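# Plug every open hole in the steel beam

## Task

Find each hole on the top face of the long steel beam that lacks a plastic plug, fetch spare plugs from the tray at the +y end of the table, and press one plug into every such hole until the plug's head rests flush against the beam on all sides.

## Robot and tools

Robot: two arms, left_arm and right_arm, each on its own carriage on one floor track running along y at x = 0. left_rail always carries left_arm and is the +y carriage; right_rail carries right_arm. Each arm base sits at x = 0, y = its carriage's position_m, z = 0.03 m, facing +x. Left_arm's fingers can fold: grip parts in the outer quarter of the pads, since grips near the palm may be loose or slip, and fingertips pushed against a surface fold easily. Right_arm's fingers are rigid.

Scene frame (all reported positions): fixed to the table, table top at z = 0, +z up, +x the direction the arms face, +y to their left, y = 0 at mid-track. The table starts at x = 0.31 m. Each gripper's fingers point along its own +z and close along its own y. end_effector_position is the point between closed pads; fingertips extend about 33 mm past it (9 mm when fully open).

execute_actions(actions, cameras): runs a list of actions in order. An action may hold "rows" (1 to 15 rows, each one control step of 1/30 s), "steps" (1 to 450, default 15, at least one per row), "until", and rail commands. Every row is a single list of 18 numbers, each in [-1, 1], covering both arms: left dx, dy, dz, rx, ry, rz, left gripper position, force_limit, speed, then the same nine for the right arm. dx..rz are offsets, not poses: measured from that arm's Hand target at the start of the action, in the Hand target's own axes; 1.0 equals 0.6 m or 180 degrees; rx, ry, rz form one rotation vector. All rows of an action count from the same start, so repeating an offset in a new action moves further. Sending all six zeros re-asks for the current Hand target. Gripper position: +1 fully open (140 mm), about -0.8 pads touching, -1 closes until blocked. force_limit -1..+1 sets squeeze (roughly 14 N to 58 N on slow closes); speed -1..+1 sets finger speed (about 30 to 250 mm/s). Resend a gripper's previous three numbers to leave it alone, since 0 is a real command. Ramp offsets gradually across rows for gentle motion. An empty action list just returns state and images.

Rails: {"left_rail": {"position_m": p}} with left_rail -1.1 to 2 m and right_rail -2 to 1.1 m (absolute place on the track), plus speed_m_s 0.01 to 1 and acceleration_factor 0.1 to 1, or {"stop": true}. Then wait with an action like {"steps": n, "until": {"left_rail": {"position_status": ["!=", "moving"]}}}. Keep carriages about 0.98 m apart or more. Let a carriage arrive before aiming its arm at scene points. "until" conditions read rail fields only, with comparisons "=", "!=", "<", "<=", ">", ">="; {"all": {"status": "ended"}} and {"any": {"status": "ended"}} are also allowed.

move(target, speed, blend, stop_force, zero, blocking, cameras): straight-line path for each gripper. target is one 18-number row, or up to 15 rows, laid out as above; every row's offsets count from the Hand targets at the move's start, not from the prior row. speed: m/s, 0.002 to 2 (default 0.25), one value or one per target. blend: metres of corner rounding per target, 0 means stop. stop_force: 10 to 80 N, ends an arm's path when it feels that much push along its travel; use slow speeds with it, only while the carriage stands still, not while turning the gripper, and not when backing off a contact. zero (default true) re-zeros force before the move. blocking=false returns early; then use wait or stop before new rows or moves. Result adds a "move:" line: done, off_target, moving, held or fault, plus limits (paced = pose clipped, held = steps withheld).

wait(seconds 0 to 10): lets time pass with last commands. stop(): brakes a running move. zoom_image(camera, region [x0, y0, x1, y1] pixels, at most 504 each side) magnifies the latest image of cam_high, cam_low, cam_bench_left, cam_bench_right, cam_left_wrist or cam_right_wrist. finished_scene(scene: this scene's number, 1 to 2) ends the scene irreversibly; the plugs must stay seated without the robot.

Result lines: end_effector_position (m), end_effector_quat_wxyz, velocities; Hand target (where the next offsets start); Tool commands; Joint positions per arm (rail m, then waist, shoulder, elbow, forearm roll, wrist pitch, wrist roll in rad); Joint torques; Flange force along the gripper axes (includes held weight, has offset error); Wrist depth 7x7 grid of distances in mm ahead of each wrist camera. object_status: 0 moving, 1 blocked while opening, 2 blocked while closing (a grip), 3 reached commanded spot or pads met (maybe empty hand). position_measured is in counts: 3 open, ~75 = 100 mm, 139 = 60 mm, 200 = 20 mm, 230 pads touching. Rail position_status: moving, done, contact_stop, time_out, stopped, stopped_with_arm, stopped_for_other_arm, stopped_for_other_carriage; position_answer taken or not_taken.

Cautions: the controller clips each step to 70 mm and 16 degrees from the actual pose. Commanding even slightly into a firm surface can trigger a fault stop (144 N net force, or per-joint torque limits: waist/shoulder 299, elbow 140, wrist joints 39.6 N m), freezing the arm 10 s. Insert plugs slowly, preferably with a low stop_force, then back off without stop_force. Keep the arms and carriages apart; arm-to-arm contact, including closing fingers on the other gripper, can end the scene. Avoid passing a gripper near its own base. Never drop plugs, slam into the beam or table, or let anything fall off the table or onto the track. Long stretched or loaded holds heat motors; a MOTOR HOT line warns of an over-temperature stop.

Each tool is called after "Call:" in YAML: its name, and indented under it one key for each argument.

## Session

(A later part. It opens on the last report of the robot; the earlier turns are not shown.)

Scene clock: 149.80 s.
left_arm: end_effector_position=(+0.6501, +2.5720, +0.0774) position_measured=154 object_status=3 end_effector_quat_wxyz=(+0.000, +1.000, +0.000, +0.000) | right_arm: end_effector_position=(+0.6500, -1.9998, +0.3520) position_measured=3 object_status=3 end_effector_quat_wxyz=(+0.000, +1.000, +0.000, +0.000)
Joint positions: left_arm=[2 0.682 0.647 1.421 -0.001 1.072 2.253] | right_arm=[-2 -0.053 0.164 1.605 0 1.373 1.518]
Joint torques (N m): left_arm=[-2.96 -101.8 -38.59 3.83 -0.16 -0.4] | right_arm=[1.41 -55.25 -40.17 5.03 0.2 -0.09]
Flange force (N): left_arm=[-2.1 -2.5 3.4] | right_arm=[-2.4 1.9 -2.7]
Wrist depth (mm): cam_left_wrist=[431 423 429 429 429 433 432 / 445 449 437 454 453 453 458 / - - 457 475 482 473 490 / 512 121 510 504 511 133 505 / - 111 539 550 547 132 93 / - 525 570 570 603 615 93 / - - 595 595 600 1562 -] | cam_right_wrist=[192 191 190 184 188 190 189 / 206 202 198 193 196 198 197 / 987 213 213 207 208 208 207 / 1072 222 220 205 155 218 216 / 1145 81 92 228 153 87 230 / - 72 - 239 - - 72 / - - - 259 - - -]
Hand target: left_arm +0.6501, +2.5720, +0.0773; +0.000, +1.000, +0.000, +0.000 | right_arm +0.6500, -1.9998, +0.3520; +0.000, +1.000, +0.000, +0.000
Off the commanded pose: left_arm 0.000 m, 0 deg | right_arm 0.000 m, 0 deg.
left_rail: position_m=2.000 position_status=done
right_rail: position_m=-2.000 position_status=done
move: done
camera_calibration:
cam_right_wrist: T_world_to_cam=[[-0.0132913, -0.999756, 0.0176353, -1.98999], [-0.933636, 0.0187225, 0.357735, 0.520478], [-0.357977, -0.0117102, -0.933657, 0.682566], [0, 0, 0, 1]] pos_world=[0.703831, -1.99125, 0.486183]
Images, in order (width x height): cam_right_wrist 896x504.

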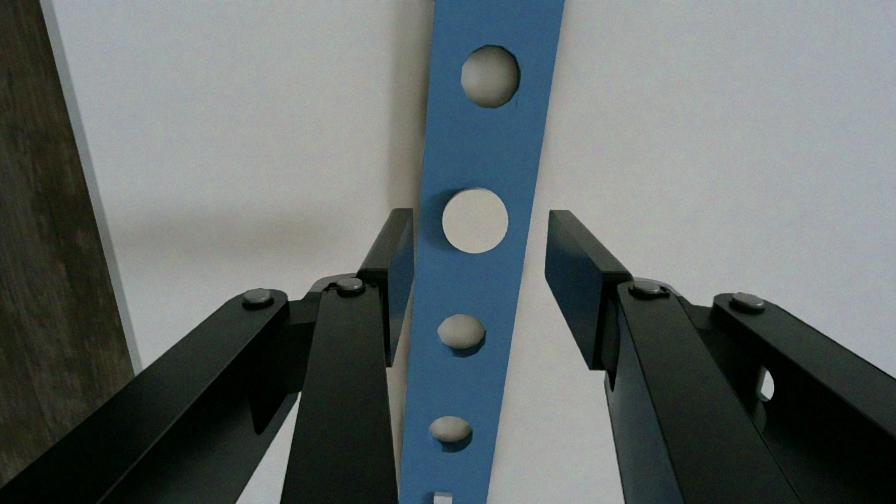

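Call:
move:
  target: [0,0,0.0555,0,0,0,-0.2,1,0,0,0,0,0,0,0,1,1,1]
  speed: 0.04
  cameras: []

Call:
execute_actions:
  actions:
    - {"rows":[[0,0,0,0,0,0,-1,-0.5,-1,0,0,0,0,0,0,1,1,1]],"steps":60}
  cameras: []

Call:
move:
  target:
    - [0,0,-0.427,0,0,0,-1,-0.5,-1,0,0,0,0,0,0,1,1,1]
    - [0.02,0.943,-0.427,0,0,0,-1,-0.5,-1,0,0,0,0,0,0,1,1,1]
  blend: [0.05,0]
  cameras: []

Call:
execute_actions:
  actions:
    - {"left_rail":{"position_m":-0.03,"acceleration_factor":0.5},"steps":300,"until":{"all":{"status":"ended"}}}
  cameras: ["cam_right_wrist"]

Scene clock: 156.07 s.
left_arm: end_effector_position=(+0.6501, +2.5720, +0.0441) position_measured=154 object_status=3 end_effector_quat_wxyz=(+0.000, +1.000, +0.000, +0.000) | right_arm: end_effector_position=(+0.6500, -1.9998, +0.3520) position_measured=3 object_status=3 end_effector_quat_wxyz=(+0.000, +1.000, +0.000, +0.000)
Joint positions: left_arm=[2 0.682 0.675 1.442 0 1.025 2.253] | right_arm=[-2 -0.053 0.164 1.605 0 1.373 1.518]
Joint torques (N m): left_arm=[-3.02 -102.94 -37.56 3.7 -0.14 -0.42] | right_arm=[1.58 -55.62 -40.3 5.16 0.19 -0.05]
Flange force (N): left_arm=[-2.5 -2.6 3.4] | right_arm=[-2.1 2.6 -2.6]
Wrist depth (mm): cam_left_wrist=[429 426 430 426 432 432 434 / 324 335 441 454 456 456 455 / 339 340 452 479 487 481 482 / 519 120 505 516 507 132 509 / - 111 537 545 543 132 93 / - 572 584 576 - 620 93 / - - 592 582 592 1594 -] | cam_right_wrist=[161 161 160 155 156 159 157 / 170 168 168 165 165 167 165 / 178 176 177 169 173 175 173 / 188 187 182 170 154 185 185 / 203 86 91 187 185 91 190 / - 72 - 204 - - 72 / - - - 212 222 - -]
Hand target: left_arm +0.6501, +2.5720, +0.0440; +0.000, +1.000, +0.000, +0.000 | right_arm +0.6500, -1.9998, +0.3520; +0.000, +1.000, +0.000, +0.000
Off the commanded pose: left_arm 0.000 m, 0 deg | right_arm 0.000 m, 0 deg.
left_rail: position_m=2.000 position_status=done
right_rail: position_m=-2.000 position_status=done
move: done
No camera images: "cameras" was empty.

Scene clock: 158.27 s.
left_arm: end_effector_position=(+0.6501, +2.5720, +0.0440) position_measured=189 object_status=2 end_effector_quat_wxyz=(+0.000, +1.000, +0.000, +0.000) | right_arm: end_effector_position=(+0.6500, -1.9998, +0.3520) position_measured=3 object_status=3 end_effector_quat_wxyz=(+0.000, +1.000, +0.000, +0.000)
Joint positions: left_arm=[2 0.682 0.675 1.442 -0.001 1.025 2.253] | right_arm=[-2 -0.053 0.164 1.605 0 1.373 1.518]
Joint torques (N m): left_arm=[-3.31 -99.59 -35.65 3.65 -0.13 -0.41] | right_arm=[1.81 -55.74 -40 5.11 0.21 -0.09]
Flange force (N): left_arm=[-2.8 -3.2 -0.5] | right_arm=[-1.1 2.9 -2.8]
Wrist depth (mm): cam_left_wrist=[426 429 430 429 432 428 433 / 449 329 441 455 451 452 456 / - - 366 483 483 475 484 / 505 121 503 514 509 132 505 / - 111 535 537 541 133 93 / - 595 591 578 568 617 93 / - 582 601 601 595 1542 -] | cam_right_wrist=[161 159 160 157 156 159 158 / 169 169 168 164 162 165 165 / 178 177 175 173 176 174 174 / 184 187 186 169 161 184 184 / 200 196 92 184 92 86 195 / 1135 - - 201 - 74 200 / - - - 209 - - -]
Hand target: left_arm +0.6501, +2.5720, +0.0440; +0.000, +1.000, +0.000, +0.000 | right_arm +0.6500, -1.9998, +0.3520; +0.000, +1.000, +0.000, +0.000
Off the commanded pose: left_arm 0.000 m, 0 deg | right_arm 0.000 m, 0 deg.
left_rail: position_m=2.000 position_status=done
right_rail: position_m=-2.000 position_status=done
No camera images: "cameras" was empty.

Scene clock: 161.97 s.
left_arm: end_effector_position=(+0.6620, +2.0062, +0.3003) position_measured=189 object_status=2 end_effector_quat_wxyz=(+0.000, +1.000, +0.000, +0.000) | right_arm: end_effector_position=(+0.6500, -1.9998, +0.3520) position_measured=3 object_status=3 end_effector_quat_wxyz=(+0.000, +1.000, +0.000, +0.000)
Joint positions: left_arm=[2 -0.043 0.202 1.654 0 1.285 1.528] | right_arm=[-2 -0.053 0.164 1.605 0 1.373 1.518]
Joint torques (N m): left_arm=[-3.34 -61.51 -41.92 4.21 -0.16 -0.39] | right_arm=[1.47 -55.76 -40.26 5.07 0.18 -0.11]
Flange force (N): left_arm=[-2.0 -5.6 2.4] | right_arm=[-2.4 2.3 -3.1]
Wrist depth (mm): cam_left_wrist=[429 427 427 427 429 429 435 / 327 318 442 450 452 451 456 / 341 355 357 488 476 478 481 / 505 121 505 506 513 132 505 / - 111 542 541 536 133 93 / - 563 575 554 592 622 93 / - 622 604 594 598 1573 -] | cam_right_wrist=[403 - 405 - - - 390 / 419 420 - 405 - 419 - / - 449 453 - 434 432 433 / - 475 - 147 162 445 455 / - - 91 - 92 81 - / - - - - - 74 - / - - - - - - -]
Hand target: left_arm +0.6620, +2.0062, +0.3002; +0.000, +1.000, +0.000, +0.000 | right_arm +0.6500, -1.9998, +0.3520; +0.000, +1.000, +0.000, +0.000
Off the commanded pose: left_arm 0.000 m, 0 deg | right_arm 0.000 m, 0 deg.
left_rail: position_m=2.000 position_status=done
right_rail: position_m=-2.000 position_status=done
move: done
No camera images: "cameras" was empty.

Scene clock: 166.47 s.
left_arm: end_effector_position=(+0.6620, -0.0238, +0.3002) position_measured=189 object_status=2 end_effector_quat_wxyz=(+0.000, +1.000, +0.000, +0.000) | right_arm: end_effector_position=(+0.6500, -1.9998, +0.3520) position_measured=3 object_status=3 end_effector_quat_wxyz=(+0.000, +1.000, +0.000, +0.000)
Joint positions: left_arm=[-0.03 -0.043 0.202 1.654 0 1.285 1.528] | right_arm=[-2 -0.053 0.164 1.605 0 1.373 1.518]
Joint torques (N m): left_arm=[-2.94 -61.84 -42.07 4.19 -0.18 -0.41] | right_arm=[1.62 -55.85 -39.96 5.12 0.22 -0.11]
Flange force (N): left_arm=[-1.4 -4.9 3.0] | right_arm=[-1.4 2.5 -3.1]
Wrist depth (mm): cam_left_wrist=[- 429 429 429 432 429 435 / - 322 442 451 452 456 458 / - 352 359 477 469 479 476 / 502 120 507 504 517 132 507 / - 111 539 548 565 124 93 / - 571 570 568 578 1484 93 / - 630 600 591 597 1552 -] | cam_right_wrist=[- - - - - 402 - / 289 283 284 285 279 281 284 / 300 295 297 - 292 292 289 / 318 315 313 120 301 305 306 / - - 92 487 92 81 - / - - - 517 - 74 - / - - - 549 - - -]
Hand target: left_arm +0.6620, -0.0238, +0.3002; +0.000, +1.000, +0.000, +0.000 | right_arm +0.6500, -1.9998, +0.3520; +0.000, +1.000, +0.000, +0.000
Tool commands: left_gripper/position=-1.0 left_gripper/force_limit=-0.5 left_gripper/speed=-1.0 right_gripper/position=+1.0 right_gripper/force_limit=+1.0 right_gripper/speed=+1.0
Off the commanded pose: left_arm 0.000 m, 0 deg | right_arm 0.000 m, 0 deg.
left_rail: position_m=-0.030 position_status=done
right_rail: position_m=-2.000 position_status=done
camera_calibration:
cam_right_wrist: T_world_to_cam=[[-0.0132913, -0.999756, 0.0176353, -1.98999], [-0.933636, 0.0187225, 0.357735, 0.520478], [-0.357977, -0.0117102, -0.933657, 0.682566], [0, 0, 0, 1]] pos_world=[0.703831, -1.99125, 0.486183]
Images, in order (width x height): cam_right_wrist 896x504.

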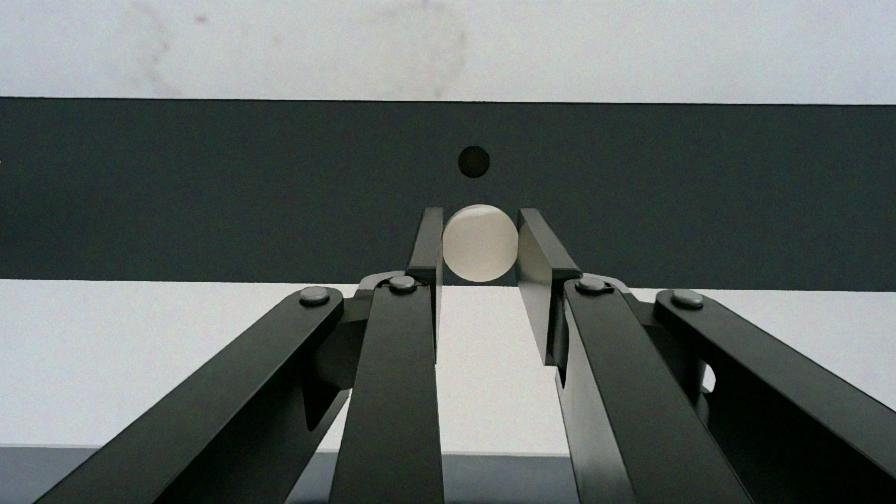

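Call:
move:
  target: [-0.0365,0.0058,0.172,0,0,0,-1,-0.5,-1,0,0,0,0,0,0,1,1,1]
  speed: 0.15
  cameras: ["cam_right_wrist","cam_low"]

Call:
zoom_image:
  camera: "cam_right_wrist"
  region: [350, 50, 600, 350]

Call:
zoom_image:
  camera: "cam_low"
  region: [360, 120, 560, 280]

Scene clock: 173.30 s.
left_arm: end_effector_position=(+0.6402, -0.0273, +0.1971) position_measured=189 object_status=2 end_effector_quat_wxyz=(+0.000, +1.000, +0.000, +0.000) | right_arm: end_effector_position=(+0.6500, -1.9998, +0.3520) position_measured=3 object_status=3 end_effector_quat_wxyz=(+0.000, +1.000, +0.000, +0.000)
Joint positions: left_arm=[-0.03 -0.05 0.231 1.816 0 1.094 1.521] | right_arm=[-2 -0.053 0.164 1.605 0 1.373 1.518]
Joint torques (N m): left_arm=[-2.97 -62.02 -39.02 3.9 -0.17 -0.4] | right_arm=[1.71 -55.55 -40.31 5.11 0.23 -0.01]
Flange force (N): left_arm=[-1.0 -5.1 2.7] | right_arm=[-2.2 2.9 -2.5]
Wrist depth (mm): cam_left_wrist=[425 426 428 426 432 432 435 / - - 443 451 459 455 456 / 338 339 359 481 481 482 482 / 504 120 506 506 510 132 506 / - 111 537 554 543 124 93 / - 575 578 565 565 1422 93 / - - 595 597 595 1532 -] | cam_right_wrist=[300 177 296 295 293 174 173 / 182 182 181 181 180 179 178 / - 192 191 192 189 189 187 / 203 202 200 168 195 198 198 / 215 211 92 207 92 86 206 / - - - - - 74 - / - - - - - - -]
Hand target: left_arm +0.6401, -0.0273, +0.1970; +0.000, +1.000, +0.000, +0.000 | right_arm +0.6500, -1.9998, +0.3520; +0.000, +1.000, +0.000, +0.000
Off the commanded pose: left_arm 0.000 m, 0 deg | right_arm 0.000 m, 0 deg.
left_rail: position_m=-0.030 position_status=done
right_rail: position_m=-2.000 position_status=done
move: done
camera_calibration:
cam_right_wrist: T_world_to_cam=[[-0.0132913, -0.999756, 0.0176353, -1.98999], [-0.933636, 0.0187225, 0.357735, 0.520478], [-0.357977, -0.0117102, -0.933657, 0.682566], [0, 0, 0, 1]] pos_world=[0.703831, -1.99125, 0.486183]
Images, in order (width x height): cam_low 896x504, cam_right_wrist 896x504.

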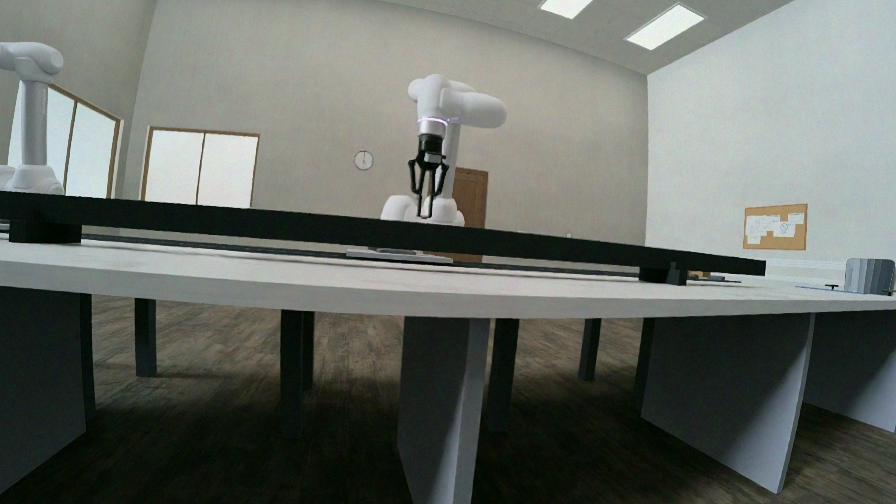

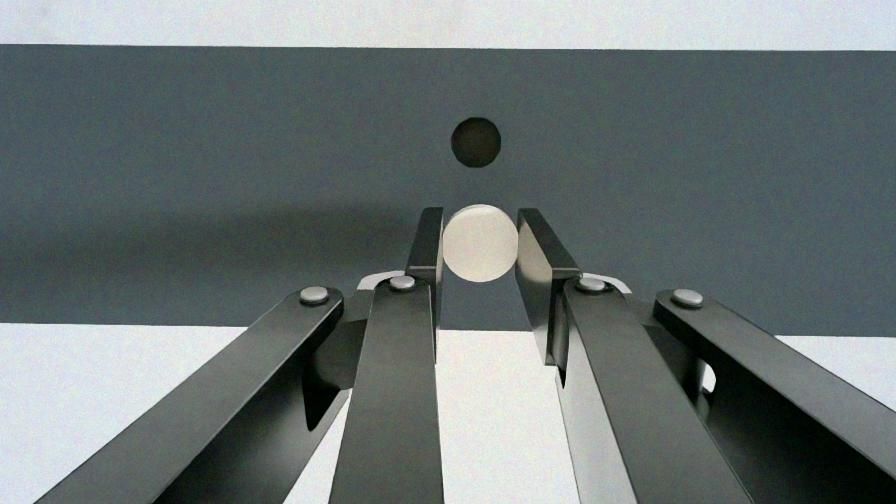

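Scaled by 1.680 from the camera's 896x504 image, which has a finer 1280x720 frame.

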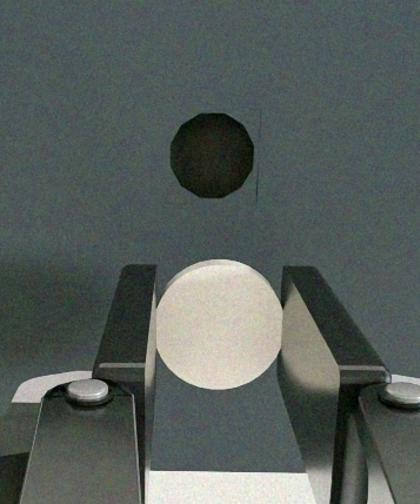

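Scaled by 2.520 from the camera's 896x504 image, which has a finer 1280x720 frame.

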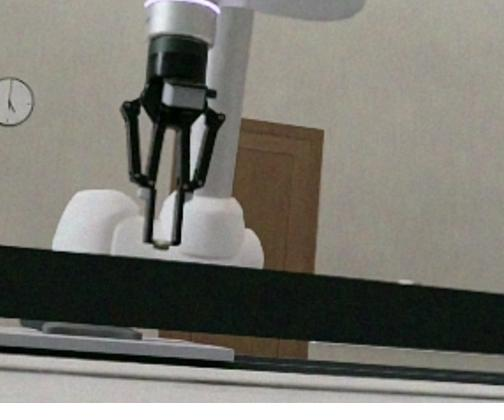

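Call:
move:
  target: [0.0552,-0.0028,0,0,0,0,-1,-0.5,-1,0,0,0,0,0,0,1,1,1]
  speed: 0.1
  cameras: []

Call:
move:
  target: [0,0,0.0375,0,0,0,-1,-0.5,-1,0,0,0,0,0,0,1,1,1]
  speed: 0.02
  stop_force: 20
  cameras: ["cam_right_wrist"]

Scene clock: 177.63 s.
left_arm: end_effector_position=(+0.6733, -0.0256, +0.1971) position_measured=189 object_status=2 end_effector_quat_wxyz=(+0.000, +1.000, +0.000, +0.000) | right_arm: end_effector_position=(+0.6500, -1.9998, +0.3520) position_measured=3 object_status=3 end_effector_quat_wxyz=(+0.000, +1.000, +0.000, +0.000)
Joint positions: left_arm=[-0.03 -0.045 0.28 1.752 0 1.109 1.526] | right_arm=[-2 -0.053 0.164 1.605 0 1.373 1.518]
Joint torques (N m): left_arm=[-2.93 -67.59 -39.29 3.93 -0.13 -0.42] | right_arm=[1.18 -55.05 -40.28 5.13 0.2 -0.06]
Flange force (N): left_arm=[-0.6 -4.5 3.2] | right_arm=[-3.1 1.7 -2.9]
Wrist depth (mm): cam_left_wrist=[429 429 427 432 428 436 433 / 326 327 441 451 452 455 457 / 339 342 359 483 480 489 488 / 503 123 506 510 512 132 504 / - 111 542 537 541 133 93 / - 571 572 574 576 622 93 / - - 595 604 598 1562 -] | cam_right_wrist=[- - 311 302 300 300 301 / 323 308 315 316 309 311 309 / 192 192 191 190 191 189 187 / 204 202 201 133 194 197 197 / 215 211 92 208 92 86 207 / 226 - - - - 74 72 / - - - - - - -]
Hand target: left_arm +0.6733, -0.0256, +0.1971; +0.000, +1.000, +0.000, +0.000 | right_arm +0.6500, -1.9998, +0.3520; +0.000, +1.000, +0.000, +0.000
Off the commanded pose: left_arm 0.000 m, 0 deg | right_arm 0.000 m, 0 deg.
left_rail: position_m=-0.030 position_status=done
right_rail: position_m=-2.000 position_status=done
move: done
No camera images: "cameras" was empty.

Scene clock: 179.33 s.
left_arm: end_effector_position=(+0.6733, -0.0256, +0.1748) position_measured=189 object_status=2 end_effector_quat_wxyz=(+0.000, +1.000, +0.000, +0.000) | right_arm: end_effector_position=(+0.6500, -1.9998, +0.3520) position_measured=3 object_status=3 end_effector_quat_wxyz=(+0.000, +1.000, +0.000, +0.000)
Joint positions: left_arm=[-0.03 -0.045 0.297 1.774 0 1.07 1.526] | right_arm=[-2 -0.053 0.164 1.605 0 1.373 1.518]
Joint torques (N m): left_arm=[0.83 -46.1 -22.06 5.49 0.24 -0.37] | right_arm=[1.52 -55.59 -40.3 5.13 0.22 -0.01]
Flange force (N): left_arm=[-0.6 0.8 -29.5] | right_arm=[-2.1 2.5 -2.6]
Wrist depth (mm): cam_left_wrist=[424 425 428 430 429 430 434 / 331 327 441 454 463 455 458 / - 336 462 482 482 479 475 / 507 121 509 510 505 132 504 / - 111 541 542 543 133 93 / - 103 579 - 570 1503 93 / - 625 591 597 595 1552 -] | cam_right_wrist=[285 284 282 281 280 - 282 / 295 294 295 291 290 - 282 / 169 169 169 168 167 166 165 / 180 179 178 123 162 177 175 / 190 188 91 97 92 86 182 / - - - 195 - 74 190 / - - - - - - -]
Hand target: left_arm +0.6733, -0.0256, +0.1748; +0.000, +1.000, +0.000, +0.000 | right_arm +0.6500, -1.9998, +0.3520; +0.000, +1.000, +0.000, +0.000
Off the commanded pose: left_arm 0.000 m, 0 deg | right_arm 0.000 m, 0 deg.
left_rail: position_m=-0.030 position_status=done
right_rail: position_m=-2.000 position_status=done
move: contact (left_arm)
camera_calibration:
cam_right_wrist: T_world_to_cam=[[-0.0132913, -0.999756, 0.0176353, -1.98999], [-0.933636, 0.0187225, 0.357735, 0.520478], [-0.357977, -0.0117102, -0.933657, 0.682566], [0, 0, 0, 1]] pos_world=[0.703831, -1.99125, 0.486183]
Images, in order (width x height): cam_right_wrist 896x504.

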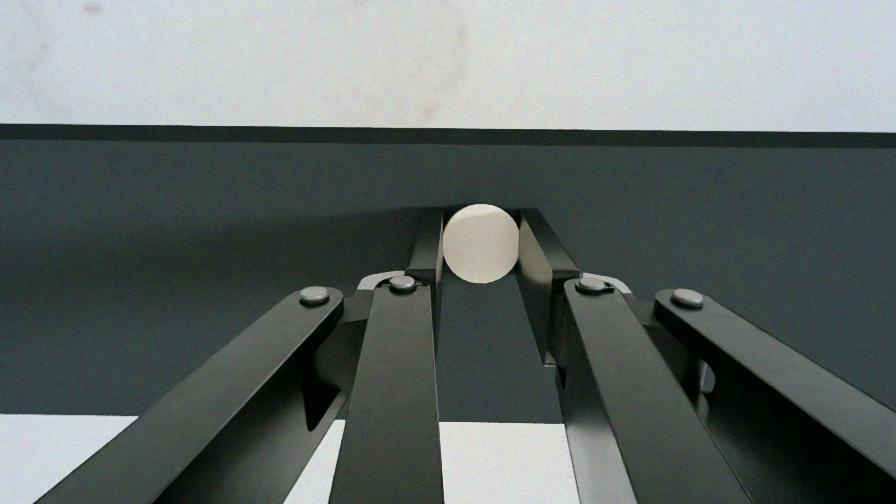

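Call:
execute_actions:
  actions:
    - {"rows":[[0,0,-0.002,0,0,0,-0.3,0,-1,0,0,0,0,0,0,1,1,1]],"steps":45}
  cameras: []

Call:
move:
  target: [0.002,0,-0.06,0,0,0,-0.3,0,-1,0,0,0,0,0,0,1,1,1]
  speed: 0.1
  cameras: []

Call:
execute_actions:
  actions:
    - {"rows":[[0,0,0,0,0,0,-1,0,0,0,0,0,0,0,0,1,1,1]],"steps":30}
  cameras: []

Call:
move:
  target: [0,0,0.075,0,0,0,-1,0,0,0,0,0,0,0,0,1,1,1]
  speed: 0.02
  stop_force: 70
  cameras: ["cam_right_wrist"]

Call:
move:
  target: [-0.06,0,-0.09,0,0,0,-1,0,0,0,0,0,0,0,0,1,1,1]
  speed: 0.15
  cameras: ["cam_right_wrist"]

Call:
execute_actions:
  actions:
    - {"left_rail":{"position_m":2.0,"acceleration_factor":1},"steps":300,"until":{"all":{"status":"ended"}}}
  cameras: []

Scene clock: 191.87 s.
left_arm: end_effector_position=(+0.6733, -0.0256, +0.1760) position_measured=167 object_status=3 end_effector_quat_wxyz=(+0.000, +1.000, +0.000, +0.000) | right_arm: end_effector_position=(+0.6500, -1.9998, +0.3520) position_measured=3 object_status=3 end_effector_quat_wxyz=(+0.000, +1.000, +0.000, +0.000)
Joint positions: left_arm=[-0.03 -0.045 0.296 1.772 0 1.072 1.526] | right_arm=[-2 -0.053 0.164 1.605 0 1.373 1.518]
Joint torques (N m): left_arm=[-2.88 -68.36 -38.54 3.85 -0.18 -0.42] | right_arm=[1.75 -54.87 -40.37 5.05 0.21 -0.04]
Flange force (N): left_arm=[-0.4 -4.6 2.9] | right_arm=[-3.2 2.9 -2.7]
Wrist depth (mm): cam_left_wrist=[433 427 430 432 421 433 429 / 329 326 441 452 455 454 456 / 337 339 462 482 476 487 484 / - 120 513 505 510 132 502 / - 111 543 537 546 124 93 / - 564 570 572 - 1448 93 / - 609 582 597 606 1522 -] | cam_right_wrist=[283 282 282 281 279 278 284 / - 305 291 291 - 290 289 / 170 169 169 168 168 167 165 / 180 179 177 147 165 176 175 / 191 186 92 186 114 86 183 / - - - 200 - 77 72 / - - - - - - -]
Hand target: left_arm +0.6733, -0.0256, +0.1760; +0.000, +1.000, +0.000, +0.000 | right_arm +0.6500, -1.9998, +0.3520; +0.000, +1.000, +0.000, +0.000
Off the commanded pose: left_arm 0.000 m, 0 deg | right_arm 0.000 m, 0 deg.
left_rail: position_m=-0.030 position_status=done
right_rail: position_m=-2.000 position_status=done
No camera images: "cameras" was empty.

Scene clock: 192.63 s.
left_arm: end_effector_position=(+0.6744, -0.0256, +0.2120) position_measured=167 object_status=3 end_effector_quat_wxyz=(+0.000, +1.000, +0.000, +0.000) | right_arm: end_effector_position=(+0.6500, -1.9998, +0.3520) position_measured=3 object_status=3 end_effector_quat_wxyz=(+0.000, +1.000, +0.000, +0.000)
Joint positions: left_arm=[-0.03 -0.045 0.272 1.734 0 1.136 1.526] | right_arm=[-2 -0.053 0.164 1.605 0 1.373 1.518]
Joint torques (N m): left_arm=[-2.81 -67.04 -39.88 3.97 -0.14 -0.42] | right_arm=[1.75 -55 -40.33 5.07 0.21 -0.03]
Flange force (N): left_arm=[-1.3 -4.7 2.6] | right_arm=[-3.3 2.9 -2.8]
Wrist depth (mm): cam_left_wrist=[426 429 427 - 431 431 433 / 328 331 444 451 453 458 473 / 332 336 357 480 479 480 480 / 504 123 507 510 512 132 507 / - 111 535 522 532 124 93 / - 567 603 560 - 1448 93 / - - 589 598 586 1542 -] | cam_right_wrist=[- 314 312 - 313 320 310 / - 202 326 331 323 325 321 / 208 207 206 205 205 202 204 / 219 219 215 214 165 214 213 / 233 86 92 227 114 86 221 / - - - 406 - 77 72 / - - - - - - -]
Hand target: left_arm +0.6745, -0.0256, +0.2120; +0.000, +1.000, +0.000, +0.000 | right_arm +0.6500, -1.9998, +0.3520; +0.000, +1.000, +0.000, +0.000
Off the commanded pose: left_arm 0.000 m, 0 deg | right_arm 0.000 m, 0 deg.
left_rail: position_m=-0.030 position_status=done
right_rail: position_m=-2.000 position_status=done
move: done
No camera images: "cameras" was empty.

Scene clock: 193.83 s.
left_arm: end_effector_position=(+0.6745, -0.0256, +0.2120) position_measured=233 object_status=3 end_effector_quat_wxyz=(+0.000, +1.000, +0.000, +0.000) | right_arm: end_effector_position=(+0.6500, -1.9998, +0.3520) position_measured=3 object_status=3 end_effector_quat_wxyz=(+0.000, +1.000, +0.000, +0.000)
Joint positions: left_arm=[-0.03 -0.045 0.272 1.734 0 1.136 1.526] | right_arm=[-2 -0.053 0.164 1.605 0 1.373 1.518]
Joint torques (N m): left_arm=[-3.14 -67.09 -39.82 3.93 -0.17 -0.38] | right_arm=[1.73 -55.28 -40.24 5.16 0.16 -0.04]
Flange force (N): left_arm=[-1.0 -4.8 2.8] | right_arm=[-2.5 2.8 -2.8]
Wrist depth (mm): cam_left_wrist=[426 427 429 430 429 430 430 / 328 324 442 451 455 458 455 / 330 339 466 478 482 480 486 / - 121 510 510 514 132 501 / - 111 535 537 548 132 93 / - 568 579 559 574 1457 93 / - - 594 592 581 1542 -] | cam_right_wrist=[320 317 311 318 310 308 309 / 332 330 334 327 330 327 324 / 208 206 205 203 204 204 203 / 219 219 217 212 213 214 213 / 234 232 86 86 94 224 226 / - - 72 69 - - 237 / - - 68 - - 70 -]
Hand target: left_arm +0.6745, -0.0256, +0.2120; +0.000, +1.000, +0.000, +0.000 | right_arm +0.6500, -1.9998, +0.3520; +0.000, +1.000, +0.000, +0.000
Off the commanded pose: left_arm 0.000 m, 0 deg | right_arm 0.000 m, 0 deg.
left_rail: position_m=-0.030 position_status=done
right_rail: position_m=-2.000 position_status=done
No camera images: "cameras" was empty.

Scene clock: 196.63 s.
left_arm: end_effector_position=(+0.6746, -0.0256, +0.1789) position_measured=233 object_status=3 end_effector_quat_wxyz=(+0.000, +1.000, +0.000, +0.001) | right_arm: end_effector_position=(+0.6500, -1.9998, +0.3520) position_measured=3 object_status=3 end_effector_quat_wxyz=(+0.000, +1.000, +0.000, +0.000)
Joint positions: left_arm=[-0.03 -0.045 0.296 1.767 0 1.077 1.526] | right_arm=[-2 -0.053 0.164 1.605 0 1.373 1.518]
Joint torques (N m): left_arm=[-4.26 -2.31 -8.68 3.77 -10.16 -0.41] | right_arm=[2.31 -54.97 -40.32 5.07 0.2 -0.06]
Flange force (N): left_arm=[-31.7 -6.7 -95.1] | right_arm=[-3.7 3.5 -3.1]
Wrist depth (mm): cam_left_wrist=[422 429 429 429 423 420 427 / 325 326 457 451 458 459 453 / 339 336 359 467 477 483 485 / 503 121 504 504 511 132 506 / - 111 541 541 542 132 93 / - 555 571 563 618 1439 93 / - - 594 598 604 1532 -] | cam_right_wrist=[294 286 285 - 283 - 278 / - 301 291 299 291 297 298 / 175 174 173 173 170 171 169 / 186 184 183 148 179 180 180 / 195 194 86 86 94 188 189 / 205 - 72 69 - - 197 / - - 68 - - 70 -]
Hand target: left_arm +0.6746, -0.0256, +0.1789; +0.000, +1.000, +0.000, +0.001 (not the last commanded pose) | right_arm +0.6500, -1.9998, +0.3520; +0.000, +1.000, +0.000, +0.000
Off the commanded pose: left_arm 0.012 m, 0 deg | right_arm 0.000 m, 0 deg.
left_rail: position_m=-0.030 position_status=done
right_rail: position_m=-2.000 position_status=done
move: contact (left_arm)
camera_calibration:
cam_right_wrist: T_world_to_cam=[[-0.0132913, -0.999756, 0.0176353, -1.98999], [-0.933636, 0.0187225, 0.357735, 0.520478], [-0.357977, -0.0117102, -0.933657, 0.682566], [0, 0, 0, 1]] pos_world=[0.703831, -1.99125, 0.486183]
Images, in order (width x height): cam_right_wrist 896x504.

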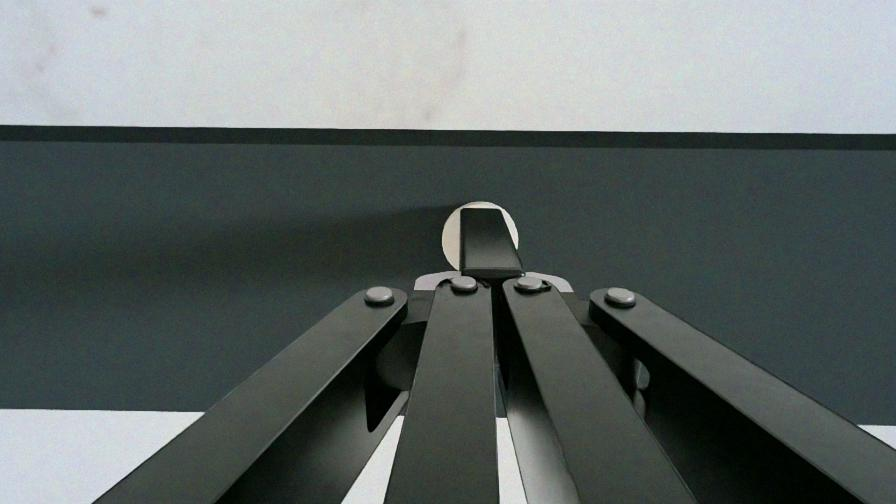

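Scene clock: 197.40 s.
left_arm: end_effector_position=(+0.6385, -0.0256, +0.2328) position_measured=233 object_status=3 end_effector_quat_wxyz=(+0.000, +1.000, +0.000, +0.001) | right_arm: end_effector_position=(+0.6500, -1.9998, +0.3520) position_measured=3 object_status=3 end_effector_quat_wxyz=(+0.000, +1.000, +0.000, +0.000)
Joint positions: left_arm=[-0.03 -0.047 0.203 1.78 0 1.157 1.524] | right_arm=[-2 -0.053 0.164 1.605 0 1.373 1.518]
Joint torques (N m): left_arm=[-2.98 -60.94 -40.1 4.05 -0.19 -0.42] | right_arm=[1.66 -55.18 -40.24 5.08 0.15 -0.04]
Flange force (N): left_arm=[0.2 -5.3 3.1] | right_arm=[-2.6 2.8 -3.2]
Wrist depth (mm): cam_left_wrist=[427 421 427 431 429 429 434 / 328 328 442 452 455 454 458 / 341 327 354 475 480 480 483 / 357 121 500 507 515 132 507 / - 111 547 547 563 124 93 / - 557 540 572 620 1466 93 / - 638 600 598 597 1605 -] | cam_right_wrist=[336 211 210 - 332 - 325 / 217 217 216 213 214 213 212 / 228 227 227 226 226 224 224 / 243 242 240 148 237 236 236 / - - - 86 94 - 401 / - - 72 69 - - 431 / - - 68 - - 70 -]
Hand target: left_arm +0.6385, -0.0256, +0.2329; +0.000, +1.000, +0.000, +0.001 | right_arm +0.6500, -1.9998, +0.3520; +0.000, +1.000, +0.000, +0.000
Off the commanded pose: left_arm 0.000 m, 0 deg | right_arm 0.000 m, 0 deg.
left_rail: position_m=-0.030 position_status=done
right_rail: position_m=-2.000 position_status=done
move: done
camera_calibration:
cam_right_wrist: T_world_to_cam=[[-0.0132913, -0.999756, 0.0176353, -1.98999], [-0.933636, 0.0187225, 0.357735, 0.520478], [-0.357977, -0.0117102, -0.933657, 0.682566], [0, 0, 0, 1]] pos_world=[0.703831, -1.99125, 0.486183]
Images, in order (width x height): cam_right_wrist 896x504.

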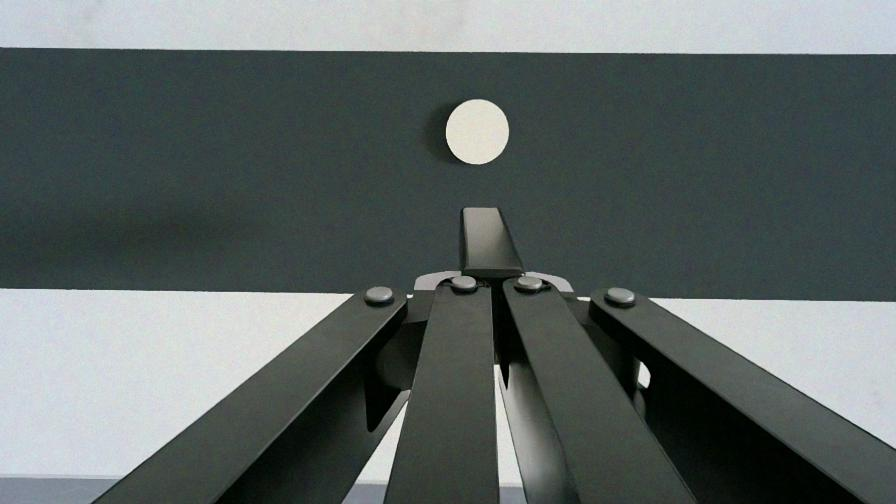

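Scene clock: 200.80 s.
left_arm: end_effector_position=(+0.6385, +2.0043, +0.2329) position_measured=233 object_status=3 end_effector_quat_wxyz=(+0.000, +1.000, +0.000, +0.001) | right_arm: end_effector_position=(+0.6500, -1.9998, +0.3520) position_measured=3 object_status=3 end_effector_quat_wxyz=(+0.000, +1.000, +0.000, +0.000)
Joint positions: left_arm=[2 -0.047 0.203 1.78 0 1.157 1.523] | right_arm=[-2 -0.053 0.164 1.605 0 1.373 1.518]
Joint torques (N m): left_arm=[-3.12 -60.48 -40.16 4.02 -0.2 -0.44] | right_arm=[1.7 -55.51 -40.3 5.11 0.21 -0.1]
Flange force (N): left_arm=[-0.7 -5.2 2.7] | right_arm=[-2.3 2.8 -2.5]
Wrist depth (mm): cam_left_wrist=[423 426 429 418 430 433 433 / 324 326 438 454 458 452 453 / - 341 420 477 479 480 481 / 504 121 509 507 509 132 505 / - 111 540 543 536 124 93 / - 567 582 567 557 1494 93 / - 635 598 592 603 1513 -] | cam_right_wrist=[343 339 - - - - 326 / - 346 355 362 - - - / - 370 369 - 366 366 - / - 394 384 133 - - 384 / - - - 86 94 - 407 / - - 72 69 - - - / - - 68 - - 70 -]
Hand target: left_arm +0.6385, +2.0043, +0.2329; +0.000, +1.000, +0.000, +0.001 | right_arm +0.6500, -1.9998, +0.3520; +0.000, +1.000, +0.000, +0.000
Tool commands: left_gripper/position=-1.0 left_gripper/force_limit=+0.0 left_gripper/speed=+0.0 right_gripper/position=+1.0 right_gripper/force_limit=+1.0 right_gripper/speed=+1.0
Off the commanded pose: left_arm 0.000 m, 0 deg | right_arm 0.000 m, 0 deg.
left_rail: position_m=2.000 position_status=done
right_rail: position_m=-2.000 position_status=done
No camera images: "cameras" was empty.

Call:
move:
  target:
    - [0.2142,-0.928,0,0,0,0,-0.2,1,0,0,0,0,0,0,0,1,1,1]
    - [0.2142,-0.928,0.259,0,0,0,-0.2,1,0,0,0,0,0,0,0,1,1,1]
  blend: [0.05,0]
  cameras: ["cam_right_wrist"]

Scene clock: 209.77 s.
left_arm: end_effector_position=(+0.7672, +2.5612, +0.0777) position_measured=154 object_status=3 end_effector_quat_wxyz=(+0.000, +1.000, +0.000, +0.001) | right_arm: end_effector_position=(+0.6500, -1.9998, +0.3520) position_measured=3 object_status=3 end_effector_quat_wxyz=(+0.000, +1.000, +0.000, +0.000)
Joint positions: left_arm=[2 0.595 0.775 1.191 -0.001 1.174 2.166] | right_arm=[-2 -0.053 0.164 1.605 0 1.373 1.518]
Joint torques (N m): left_arm=[-2.88 -113.24 -40.76 4.04 -0.12 -0.4] | right_arm=[1.57 -55.08 -40.06 5.07 0.24 -0.01]
Flange force (N): left_arm=[-3.5 -1.5 2.8] | right_arm=[-2.2 2.4 -3.2]
Wrist depth (mm): cam_left_wrist=[426 426 426 430 433 433 434 / 324 326 446 452 456 455 458 / 344 317 420 477 479 483 481 / 502 121 500 495 512 132 506 / - 111 554 547 546 133 93 / - 103 545 572 546 1373 93 / - 654 603 595 598 1522 -] | cam_right_wrist=[195 191 191 185 189 190 188 / 202 200 200 192 197 197 198 / 217 211 209 200 209 208 207 / 1041 223 220 212 209 221 218 / 1105 91 91 224 130 87 226 / - 72 - - - - 72 / - - - 256 - - -]
Hand target: left_arm +0.7672, +2.5612, +0.0776; +0.000, +1.000, +0.000, +0.001 | right_arm +0.6500, -1.9998, +0.3520; +0.000, +1.000, +0.000, +0.000
Off the commanded pose: left_arm 0.000 m, 0 deg | right_arm 0.000 m, 0 deg.
left_rail: position_m=2.000 position_status=done
right_rail: position_m=-2.000 position_status=done
move: done
camera_calibration:
cam_right_wrist: T_world_to_cam=[[-0.0132913, -0.999756, 0.0176353, -1.98999], [-0.933636, 0.0187225, 0.357735, 0.520478], [-0.357977, -0.0117102, -0.933657, 0.682566], [0, 0, 0, 1]] pos_world=[0.703831, -1.99125, 0.486183]
Images, in order (width x height): cam_right_wrist 896x504.

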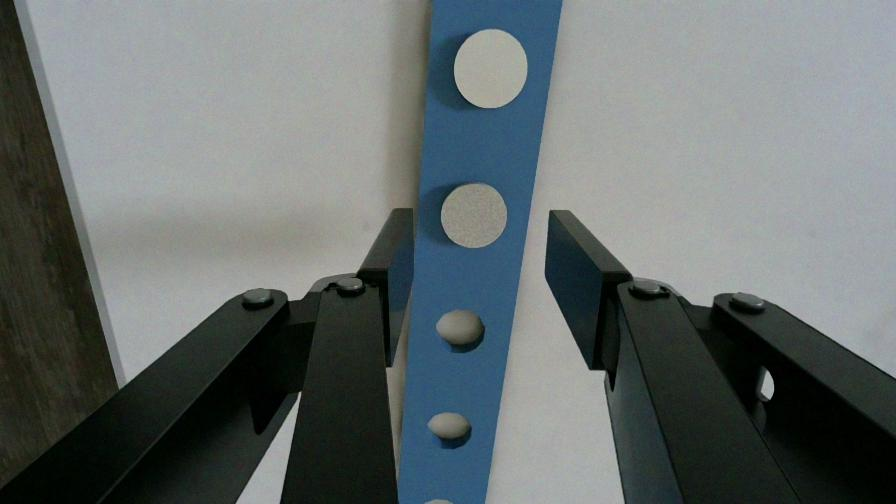

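Call:
zoom_image:
  camera: "cam_right_wrist"
  region: [380, 10, 600, 260]

Scaled by 2.016 from the camera's 896x504 image, which has a finer 1280x720 frame.

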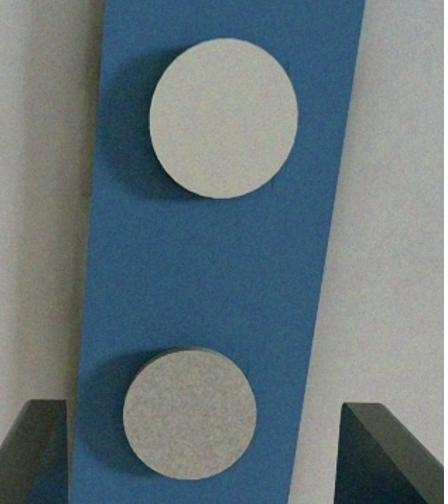

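Call:
move:
  target: [0.103,0.0087,0,0,0,0,-0.2,1,0,0,0,0,0,0,0,1,1,1]
  speed: 0.1
  cameras: ["cam_right_wrist"]

Scene clock: 215.40 s.
left_arm: end_effector_position=(+0.8290, +2.5560, +0.0777) position_measured=154 object_status=3 end_effector_quat_wxyz=(+0.000, +1.000, +0.000, +0.001) | right_arm: end_effector_position=(+0.6500, -1.9998, +0.3520) position_measured=3 object_status=3 end_effector_quat_wxyz=(+0.000, +1.000, +0.000, +0.000)
Joint positions: left_arm=[2 0.556 0.855 1.042 -0.001 1.243 2.127] | right_arm=[-2 -0.053 0.164 1.605 0 1.373 1.518]
Joint torques (N m): left_arm=[-2.94 -121.26 -41.46 4.12 -0.16 -0.46] | right_arm=[1.15 -54.85 -40.13 5.11 0.23 -0.04]
Flange force (N): left_arm=[-0.7 -3.4 3.7] | right_arm=[-3.0 1.8 -3.0]
Wrist depth (mm): cam_left_wrist=[426 429 437 430 428 433 432 / 325 324 445 454 451 455 457 / 339 340 348 476 480 478 469 / 505 121 510 507 510 132 514 / - 111 546 540 539 116 93 / - 571 568 - - 1397 94 / - - 600 597 595 1573 -] | cam_right_wrist=[193 191 190 190 187 189 188 / 201 200 198 191 197 198 197 / 214 211 210 - 207 208 207 / 228 223 219 212 154 219 218 / 1130 91 92 225 113 86 226 / - 72 - 240 247 - 72 / - - - 263 265 - -]
Hand target: left_arm +0.8290, +2.5560, +0.0777; +0.000, +1.000, +0.000, +0.001 | right_arm +0.6500, -1.9998, +0.3520; +0.000, +1.000, +0.000, +0.000
Off the commanded pose: left_arm 0.000 m, 0 deg | right_arm 0.000 m, 0 deg.
left_rail: position_m=2.000 position_status=done
right_rail: position_m=-2.000 position_status=done
move: done
camera_calibration:
cam_right_wrist: T_world_to_cam=[[-0.0132913, -0.999756, 0.0176353, -1.98999], [-0.933636, 0.0187225, 0.357735, 0.520478], [-0.357977, -0.0117102, -0.933657, 0.682566], [0, 0, 0, 1]] pos_world=[0.703831, -1.99125, 0.486183]
Images, in order (width x height): cam_right_wrist 896x504.

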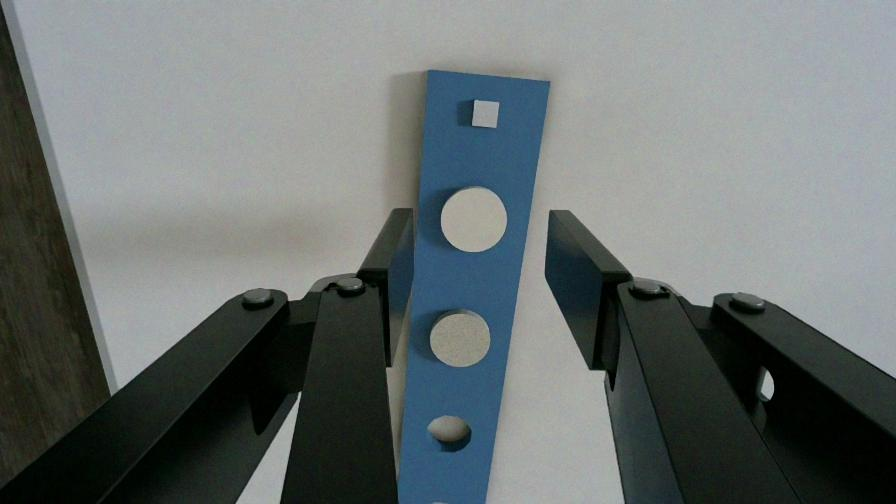

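Call:
move:
  target: [0,0.0006,0.056,0,0,0,-0.2,1,0,0,0,0,0,0,0,1,1,1]
  speed: 0.04
  cameras: []

Call:
execute_actions:
  actions:
    - {"rows":[[0,0,0,0,0,0,-1,-0.5,-1,0,0,0,0,0,0,1,1,1]],"steps":60}
  cameras: []

Call:
move:
  target:
    - [0,0,-0.427,0,0,0,-1,-0.5,-1,0,0,0,0,0,0,1,1,1]
    - [-0.282,0.917,-0.427,0,0,0,-1,-0.5,-1,0,0,0,0,0,0,1,1,1]
  blend: [0.05,0]
  cameras: []

Call:
execute_actions:
  actions:
    - {"left_rail":{"position_m":-1.0,"acceleration_factor":0.5},"steps":400,"until":{"all":{"status":"ended"}}}
  cameras: []

Call:
move:
  target: [-0.03,0.3,0,0,0,0,-1,-0.5,-1,0,0,0,0,0,0,1,1,1]
  cameras: ["cam_right_wrist"]

Scene clock: 222.87 s.
left_arm: end_effector_position=(+0.8290, +2.5556, +0.0441) position_measured=154 object_status=3 end_effector_quat_wxyz=(+0.000, +1.000, +0.000, +0.001) | right_arm: end_effector_position=(+0.6500, -1.9998, +0.3520) position_measured=3 object_status=3 end_effector_quat_wxyz=(+0.000, +1.000, +0.000, +0.000)
Joint positions: left_arm=[2 0.556 0.876 1.066 -0.001 1.198 2.127] | right_arm=[-2 -0.053 0.164 1.605 0 1.373 1.518]
Joint torques (N m): left_arm=[-3.13 -121.79 -40.75 4.06 -0.08 -0.45] | right_arm=[1.6 -55.6 -40.24 5.07 0.23 0.01]
Flange force (N): left_arm=[-0.9 -3.3 3.7] | right_arm=[-1.6 2.7 -2.5]
Wrist depth (mm): cam_left_wrist=[420 427 426 429 429 424 439 / 325 326 438 454 452 458 456 / - - 335 481 478 483 482 / 504 123 505 502 512 132 507 / - 111 539 557 545 133 93 / - 592 581 574 589 1431 93 / - 652 598 595 606 1583 -] | cam_right_wrist=[161 160 159 158 158 159 157 / 168 167 167 162 166 165 164 / 178 177 176 - 175 174 174 / 185 186 183 173 179 - 183 / 200 91 92 185 182 87 191 / - 72 - 203 - - 73 / - - - 212 - - -]
Hand target: left_arm +0.8290, +2.5556, +0.0441; +0.000, +1.000, +0.000, +0.001 | right_arm +0.6500, -1.9998, +0.3520; +0.000, +1.000, +0.000, +0.000
Off the commanded pose: left_arm 0.000 m, 0 deg | right_arm 0.000 m, 0 deg.
left_rail: position_m=2.000 position_status=done
right_rail: position_m=-2.000 position_status=done
move: done
No camera images: "cameras" was empty.

Scene clock: 225.07 s.
left_arm: end_effector_position=(+0.8290, +2.5556, +0.0441) position_measured=189 object_status=2 end_effector_quat_wxyz=(+0.000, +1.000, +0.000, +0.001) | right_arm: end_effector_position=(+0.6500, -1.9998, +0.3520) position_measured=3 object_status=3 end_effector_quat_wxyz=(+0.000, +1.000, +0.000, +0.000)
Joint positions: left_arm=[2 0.556 0.876 1.066 -0.001 1.198 2.127] | right_arm=[-2 -0.053 0.164 1.605 0 1.373 1.518]
Joint torques (N m): left_arm=[-14.44 -95.21 -23.05 -0.06 3.03 -0.41] | right_arm=[1.61 -55.62 -40.45 5.12 0.28 -0.09]
Flange force (N): left_arm=[-0.9 -16.9 -21.6] | right_arm=[-2.4 2.5 -2.2]
Wrist depth (mm): cam_left_wrist=[421 426 428 433 429 429 434 / 327 326 458 450 456 455 457 / 344 340 467 478 474 482 484 / 348 121 510 509 516 132 497 / - 111 541 546 542 133 93 / - 550 564 563 586 1457 93 / - 620 589 592 589 1513 -] | cam_right_wrist=[161 159 158 159 158 159 157 / 169 168 169 164 165 164 165 / 178 178 178 - 174 174 174 / 188 187 186 132 163 182 183 / - 195 92 184 92 86 190 / 209 - - 200 - 74 200 / - - - 208 - - -]
Hand target: left_arm +0.8290, +2.5556, +0.0441; +0.000, +1.000, +0.000, +0.001 | right_arm +0.6500, -1.9998, +0.3520; +0.000, +1.000, +0.000, +0.000
Off the commanded pose: left_arm 0.000 m, 0 deg | right_arm 0.000 m, 0 deg.
left_rail: position_m=2.000 position_status=done
right_rail: position_m=-2.000 position_status=done
No camera images: "cameras" was empty.

Scene clock: 228.80 s.
left_arm: end_effector_position=(+0.6596, +2.0054, +0.3001) position_measured=189 object_status=2 end_effector_quat_wxyz=(+0.000, +1.000, +0.000, +0.001) | right_arm: end_effector_position=(+0.6500, -1.9998, +0.3520) position_measured=3 object_status=3 end_effector_quat_wxyz=(+0.000, +1.000, +0.000, +0.000)
Joint positions: left_arm=[2 -0.044 0.198 1.659 0 1.284 1.527] | right_arm=[-2 -0.053 0.164 1.605 0 1.373 1.518]
Joint torques (N m): left_arm=[-2.24 -61.67 -42.07 4.21 -0.15 -0.37] | right_arm=[1.46 -55.26 -40.09 5.13 0.16 -0.04]
Flange force (N): left_arm=[-1.2 -3.9 3.0] | right_arm=[-2.4 2.3 -3.1]
Wrist depth (mm): cam_left_wrist=[425 426 426 425 431 433 429 / 323 448 445 449 453 453 456 / 340 337 466 479 480 479 481 / 502 121 506 507 513 132 495 / - 111 540 541 548 133 93 / - 579 574 588 571 614 93 / - 581 592 579 600 1583 -] | cam_right_wrist=[- - 395 - - - 389 / 408 415 446 - - - - / - 430 - - 429 - 431 / - 470 462 122 134 - 454 / - - 92 482 92 81 - / - - - - - 74 - / - - - - - - -]
Hand target: left_arm +0.6596, +2.0054, +0.3001; +0.000, +1.000, +0.000, +0.001 | right_arm +0.6500, -1.9998, +0.3520; +0.000, +1.000, +0.000, +0.000
Off the commanded pose: left_arm 0.000 m, 0 deg | right_arm 0.000 m, 0 deg.
left_rail: position_m=2.000 position_status=done
right_rail: position_m=-2.000 position_status=done
move: done
No camera images: "cameras" was empty.

Scene clock: 234.27 s.
left_arm: end_effector_position=(+0.6596, -0.9946, +0.3001) position_measured=189 object_status=2 end_effector_quat_wxyz=(+0.000, +1.000, +0.000, +0.001) | right_arm: end_effector_position=(+0.6500, -1.9998, +0.3520) position_measured=3 object_status=3 end_effector_quat_wxyz=(+0.000, +1.000, +0.000, +0.000)
Joint positions: left_arm=[-1 -0.044 0.198 1.659 0 1.284 1.527] | right_arm=[-2 -0.053 0.164 1.605 0 1.373 1.518]
Joint torques (N m): left_arm=[-2.97 -61.57 -42.12 4.18 -0.18 -0.4] | right_arm=[1.86 -55.59 -40.09 5.09 0.18 -0.01]
Flange force (N): left_arm=[-1.3 -4.8 3.1] | right_arm=[-1.5 3.2 -2.7]
Wrist depth (mm): cam_left_wrist=[425 428 430 429 428 431 439 / - 463 440 452 451 456 455 / - 340 469 484 478 484 483 / 530 121 507 511 510 133 504 / - 111 541 541 545 133 93 / - 579 579 582 604 1457 93 / - 607 598 595 594 1552 -] | cam_right_wrist=[- 403 - 394 389 - 399 / 290 284 284 283 280 281 - / 296 299 294 296 290 290 - / 312 314 313 147 162 309 - / - - 91 483 92 81 - / - - - 504 - 74 - / - - - 579 - - -]
Hand target: left_arm +0.6596, -0.9946, +0.3001; +0.000, +1.000, +0.000, +0.001 | right_arm +0.6500, -1.9998, +0.3520; +0.000, +1.000, +0.000, +0.000
Tool commands: left_gripper/position=-1.0 left_gripper/force_limit=-0.5 left_gripper/speed=-1.0 right_gripper/position=+1.0 right_gripper/force_limit=+1.0 right_gripper/speed=+1.0
Off the commanded pose: left_arm 0.000 m, 0 deg | right_arm 0.000 m, 0 deg.
left_rail: position_m=-1.000 position_status=done
right_rail: position_m=-2.000 position_status=done
No camera images: "cameras" was empty.

Scene clock: 235.40 s.
left_arm: end_effector_position=(+0.6416, -1.1746, +0.3001) position_measured=189 object_status=2 end_effector_quat_wxyz=(+0.000, +1.000, +0.000, +0.001) | right_arm: end_effector_position=(+0.6500, -1.9998, +0.3520) position_measured=3 object_status=3 end_effector_quat_wxyz=(+0.000, +1.000, +0.000, +0.000)
Joint positions: left_arm=[-1 -0.318 0.206 1.649 0 1.286 1.253] | right_arm=[-2 -0.053 0.164 1.605 0 1.373 1.518]
Joint torques (N m): left_arm=[-3.42 -62.42 -42.16 4.23 -0.14 -0.45] | right_arm=[1.49 -55.8 -40.22 5.16 0.23 0.01]
Flange force (N): left_arm=[0.4 -5.9 3.2] | right_arm=[-1.5 2.7 -2.5]
Wrist depth (mm): cam_left_wrist=[427 428 429 427 430 432 429 / 330 322 452 451 450 460 459 / 338 - 455 478 482 483 480 / 366 121 507 514 510 132 504 / - 111 540 540 540 133 93 / - 563 567 576 574 1475 93 / - 617 600 594 595 1594 -] | cam_right_wrist=[399 395 394 341 - - 396 / 283 281 281 278 282 278 - / 301 301 295 294 - 292 - / 321 313 309 168 162 300 - / 499 - 92 - 92 81 - / - - - 517 - 74 - / - - - - - - -]
Hand target: left_arm +0.6416, -1.1746, +0.3001; +0.000, +1.000, +0.000, +0.001 | right_arm +0.6500, -1.9998, +0.3520; +0.000, +1.000, +0.000, +0.000
Off the commanded pose: left_arm 0.000 m, 0 deg | right_arm 0.000 m, 0 deg.
left_rail: position_m=-1.000 position_status=done
right_rail: position_m=-2.000 position_status=done
move: done
camera_calibration:
cam_right_wrist: T_world_to_cam=[[-0.0132913, -0.999756, 0.0176353, -1.98999], [-0.933636, 0.0187225, 0.357735, 0.520478], [-0.357977, -0.0117102, -0.933657, 0.682566], [0, 0, 0, 1]] pos_world=[0.703831, -1.99125, 0.486183]
Images, in order (width x height): cam_right_wrist 896x504.

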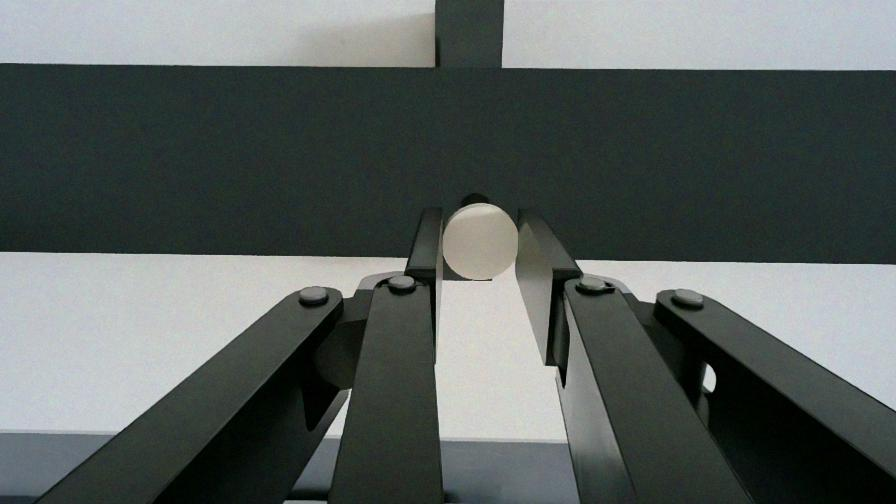

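Call:
move:
  target: [-0.0878,0.0053,0.1718,0,0,0,-1,-0.5,-1,0,0,0,0,0,0,1,1,1]
  speed: 0.15
  cameras: ["cam_right_wrist"]

Call:
zoom_image:
  camera: "cam_right_wrist"
  region: [350, 50, 600, 350]

Scene clock: 241.60 s.
left_arm: end_effector_position=(+0.5890, -1.1778, +0.1970) position_measured=189 object_status=2 end_effector_quat_wxyz=(+0.000, +1.000, +0.000, +0.001) | right_arm: end_effector_position=(+0.6500, -1.9998, +0.3520) position_measured=3 object_status=3 end_effector_quat_wxyz=(+0.000, +1.000, +0.000, +0.000)
Joint positions: left_arm=[-1 -0.349 0.194 1.863 0 1.083 1.221] | right_arm=[-2 -0.053 0.164 1.605 0 1.373 1.518]
Joint torques (N m): left_arm=[-2.71 -57.99 -38.83 3.88 -0.11 -0.46] | right_arm=[1.77 -55.43 -40.25 5.09 0.2 -0.03]
Flange force (N): left_arm=[0.3 -5.1 2.9] | right_arm=[-2.5 2.9 -3.0]
Wrist depth (mm): cam_left_wrist=[422 426 430 429 421 429 433 / - 325 442 450 461 455 455 / 343 339 414 479 480 479 483 / 504 123 506 504 512 132 502 / - 111 550 531 540 133 93 / - 567 575 559 603 1448 93 / - 617 601 591 594 1583 -] | cam_right_wrist=[175 174 173 171 - 170 169 / 183 183 182 182 179 179 178 / 193 192 191 191 191 189 187 / 350 - 355 168 163 - - / - - 92 - 92 86 360 / - - - - - 74 72 / - - - 423 - - -]
Hand target: left_arm +0.5890, -1.1778, +0.1969; +0.000, +1.000, +0.000, +0.001 | right_arm +0.6500, -1.9998, +0.3520; +0.000, +1.000, +0.000, +0.000
Off the commanded pose: left_arm 0.000 m, 0 deg | right_arm 0.000 m, 0 deg.
left_rail: position_m=-1.000 position_status=done
right_rail: position_m=-2.000 position_status=done
move: done
camera_calibration:
cam_right_wrist: T_world_to_cam=[[-0.0132913, -0.999756, 0.0176353, -1.98999], [-0.933636, 0.0187225, 0.357735, 0.520478], [-0.357977, -0.0117102, -0.933657, 0.682566], [0, 0, 0, 1]] pos_world=[0.703831, -1.99125, 0.486183]
Images, in order (width x height): cam_right_wrist 896x504.

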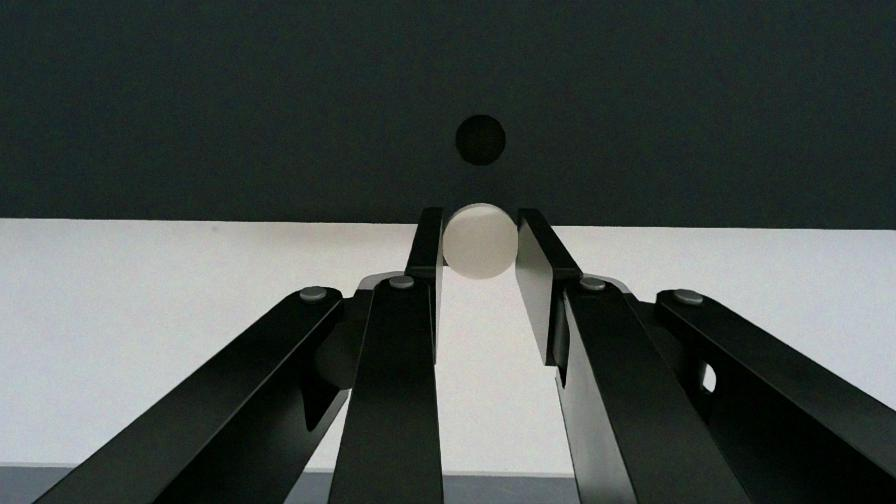

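Scaled by 1.680 from the camera's 896x504 image, which has a finer 1280x720 frame.

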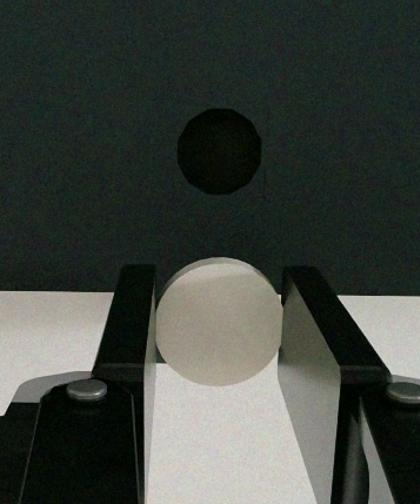

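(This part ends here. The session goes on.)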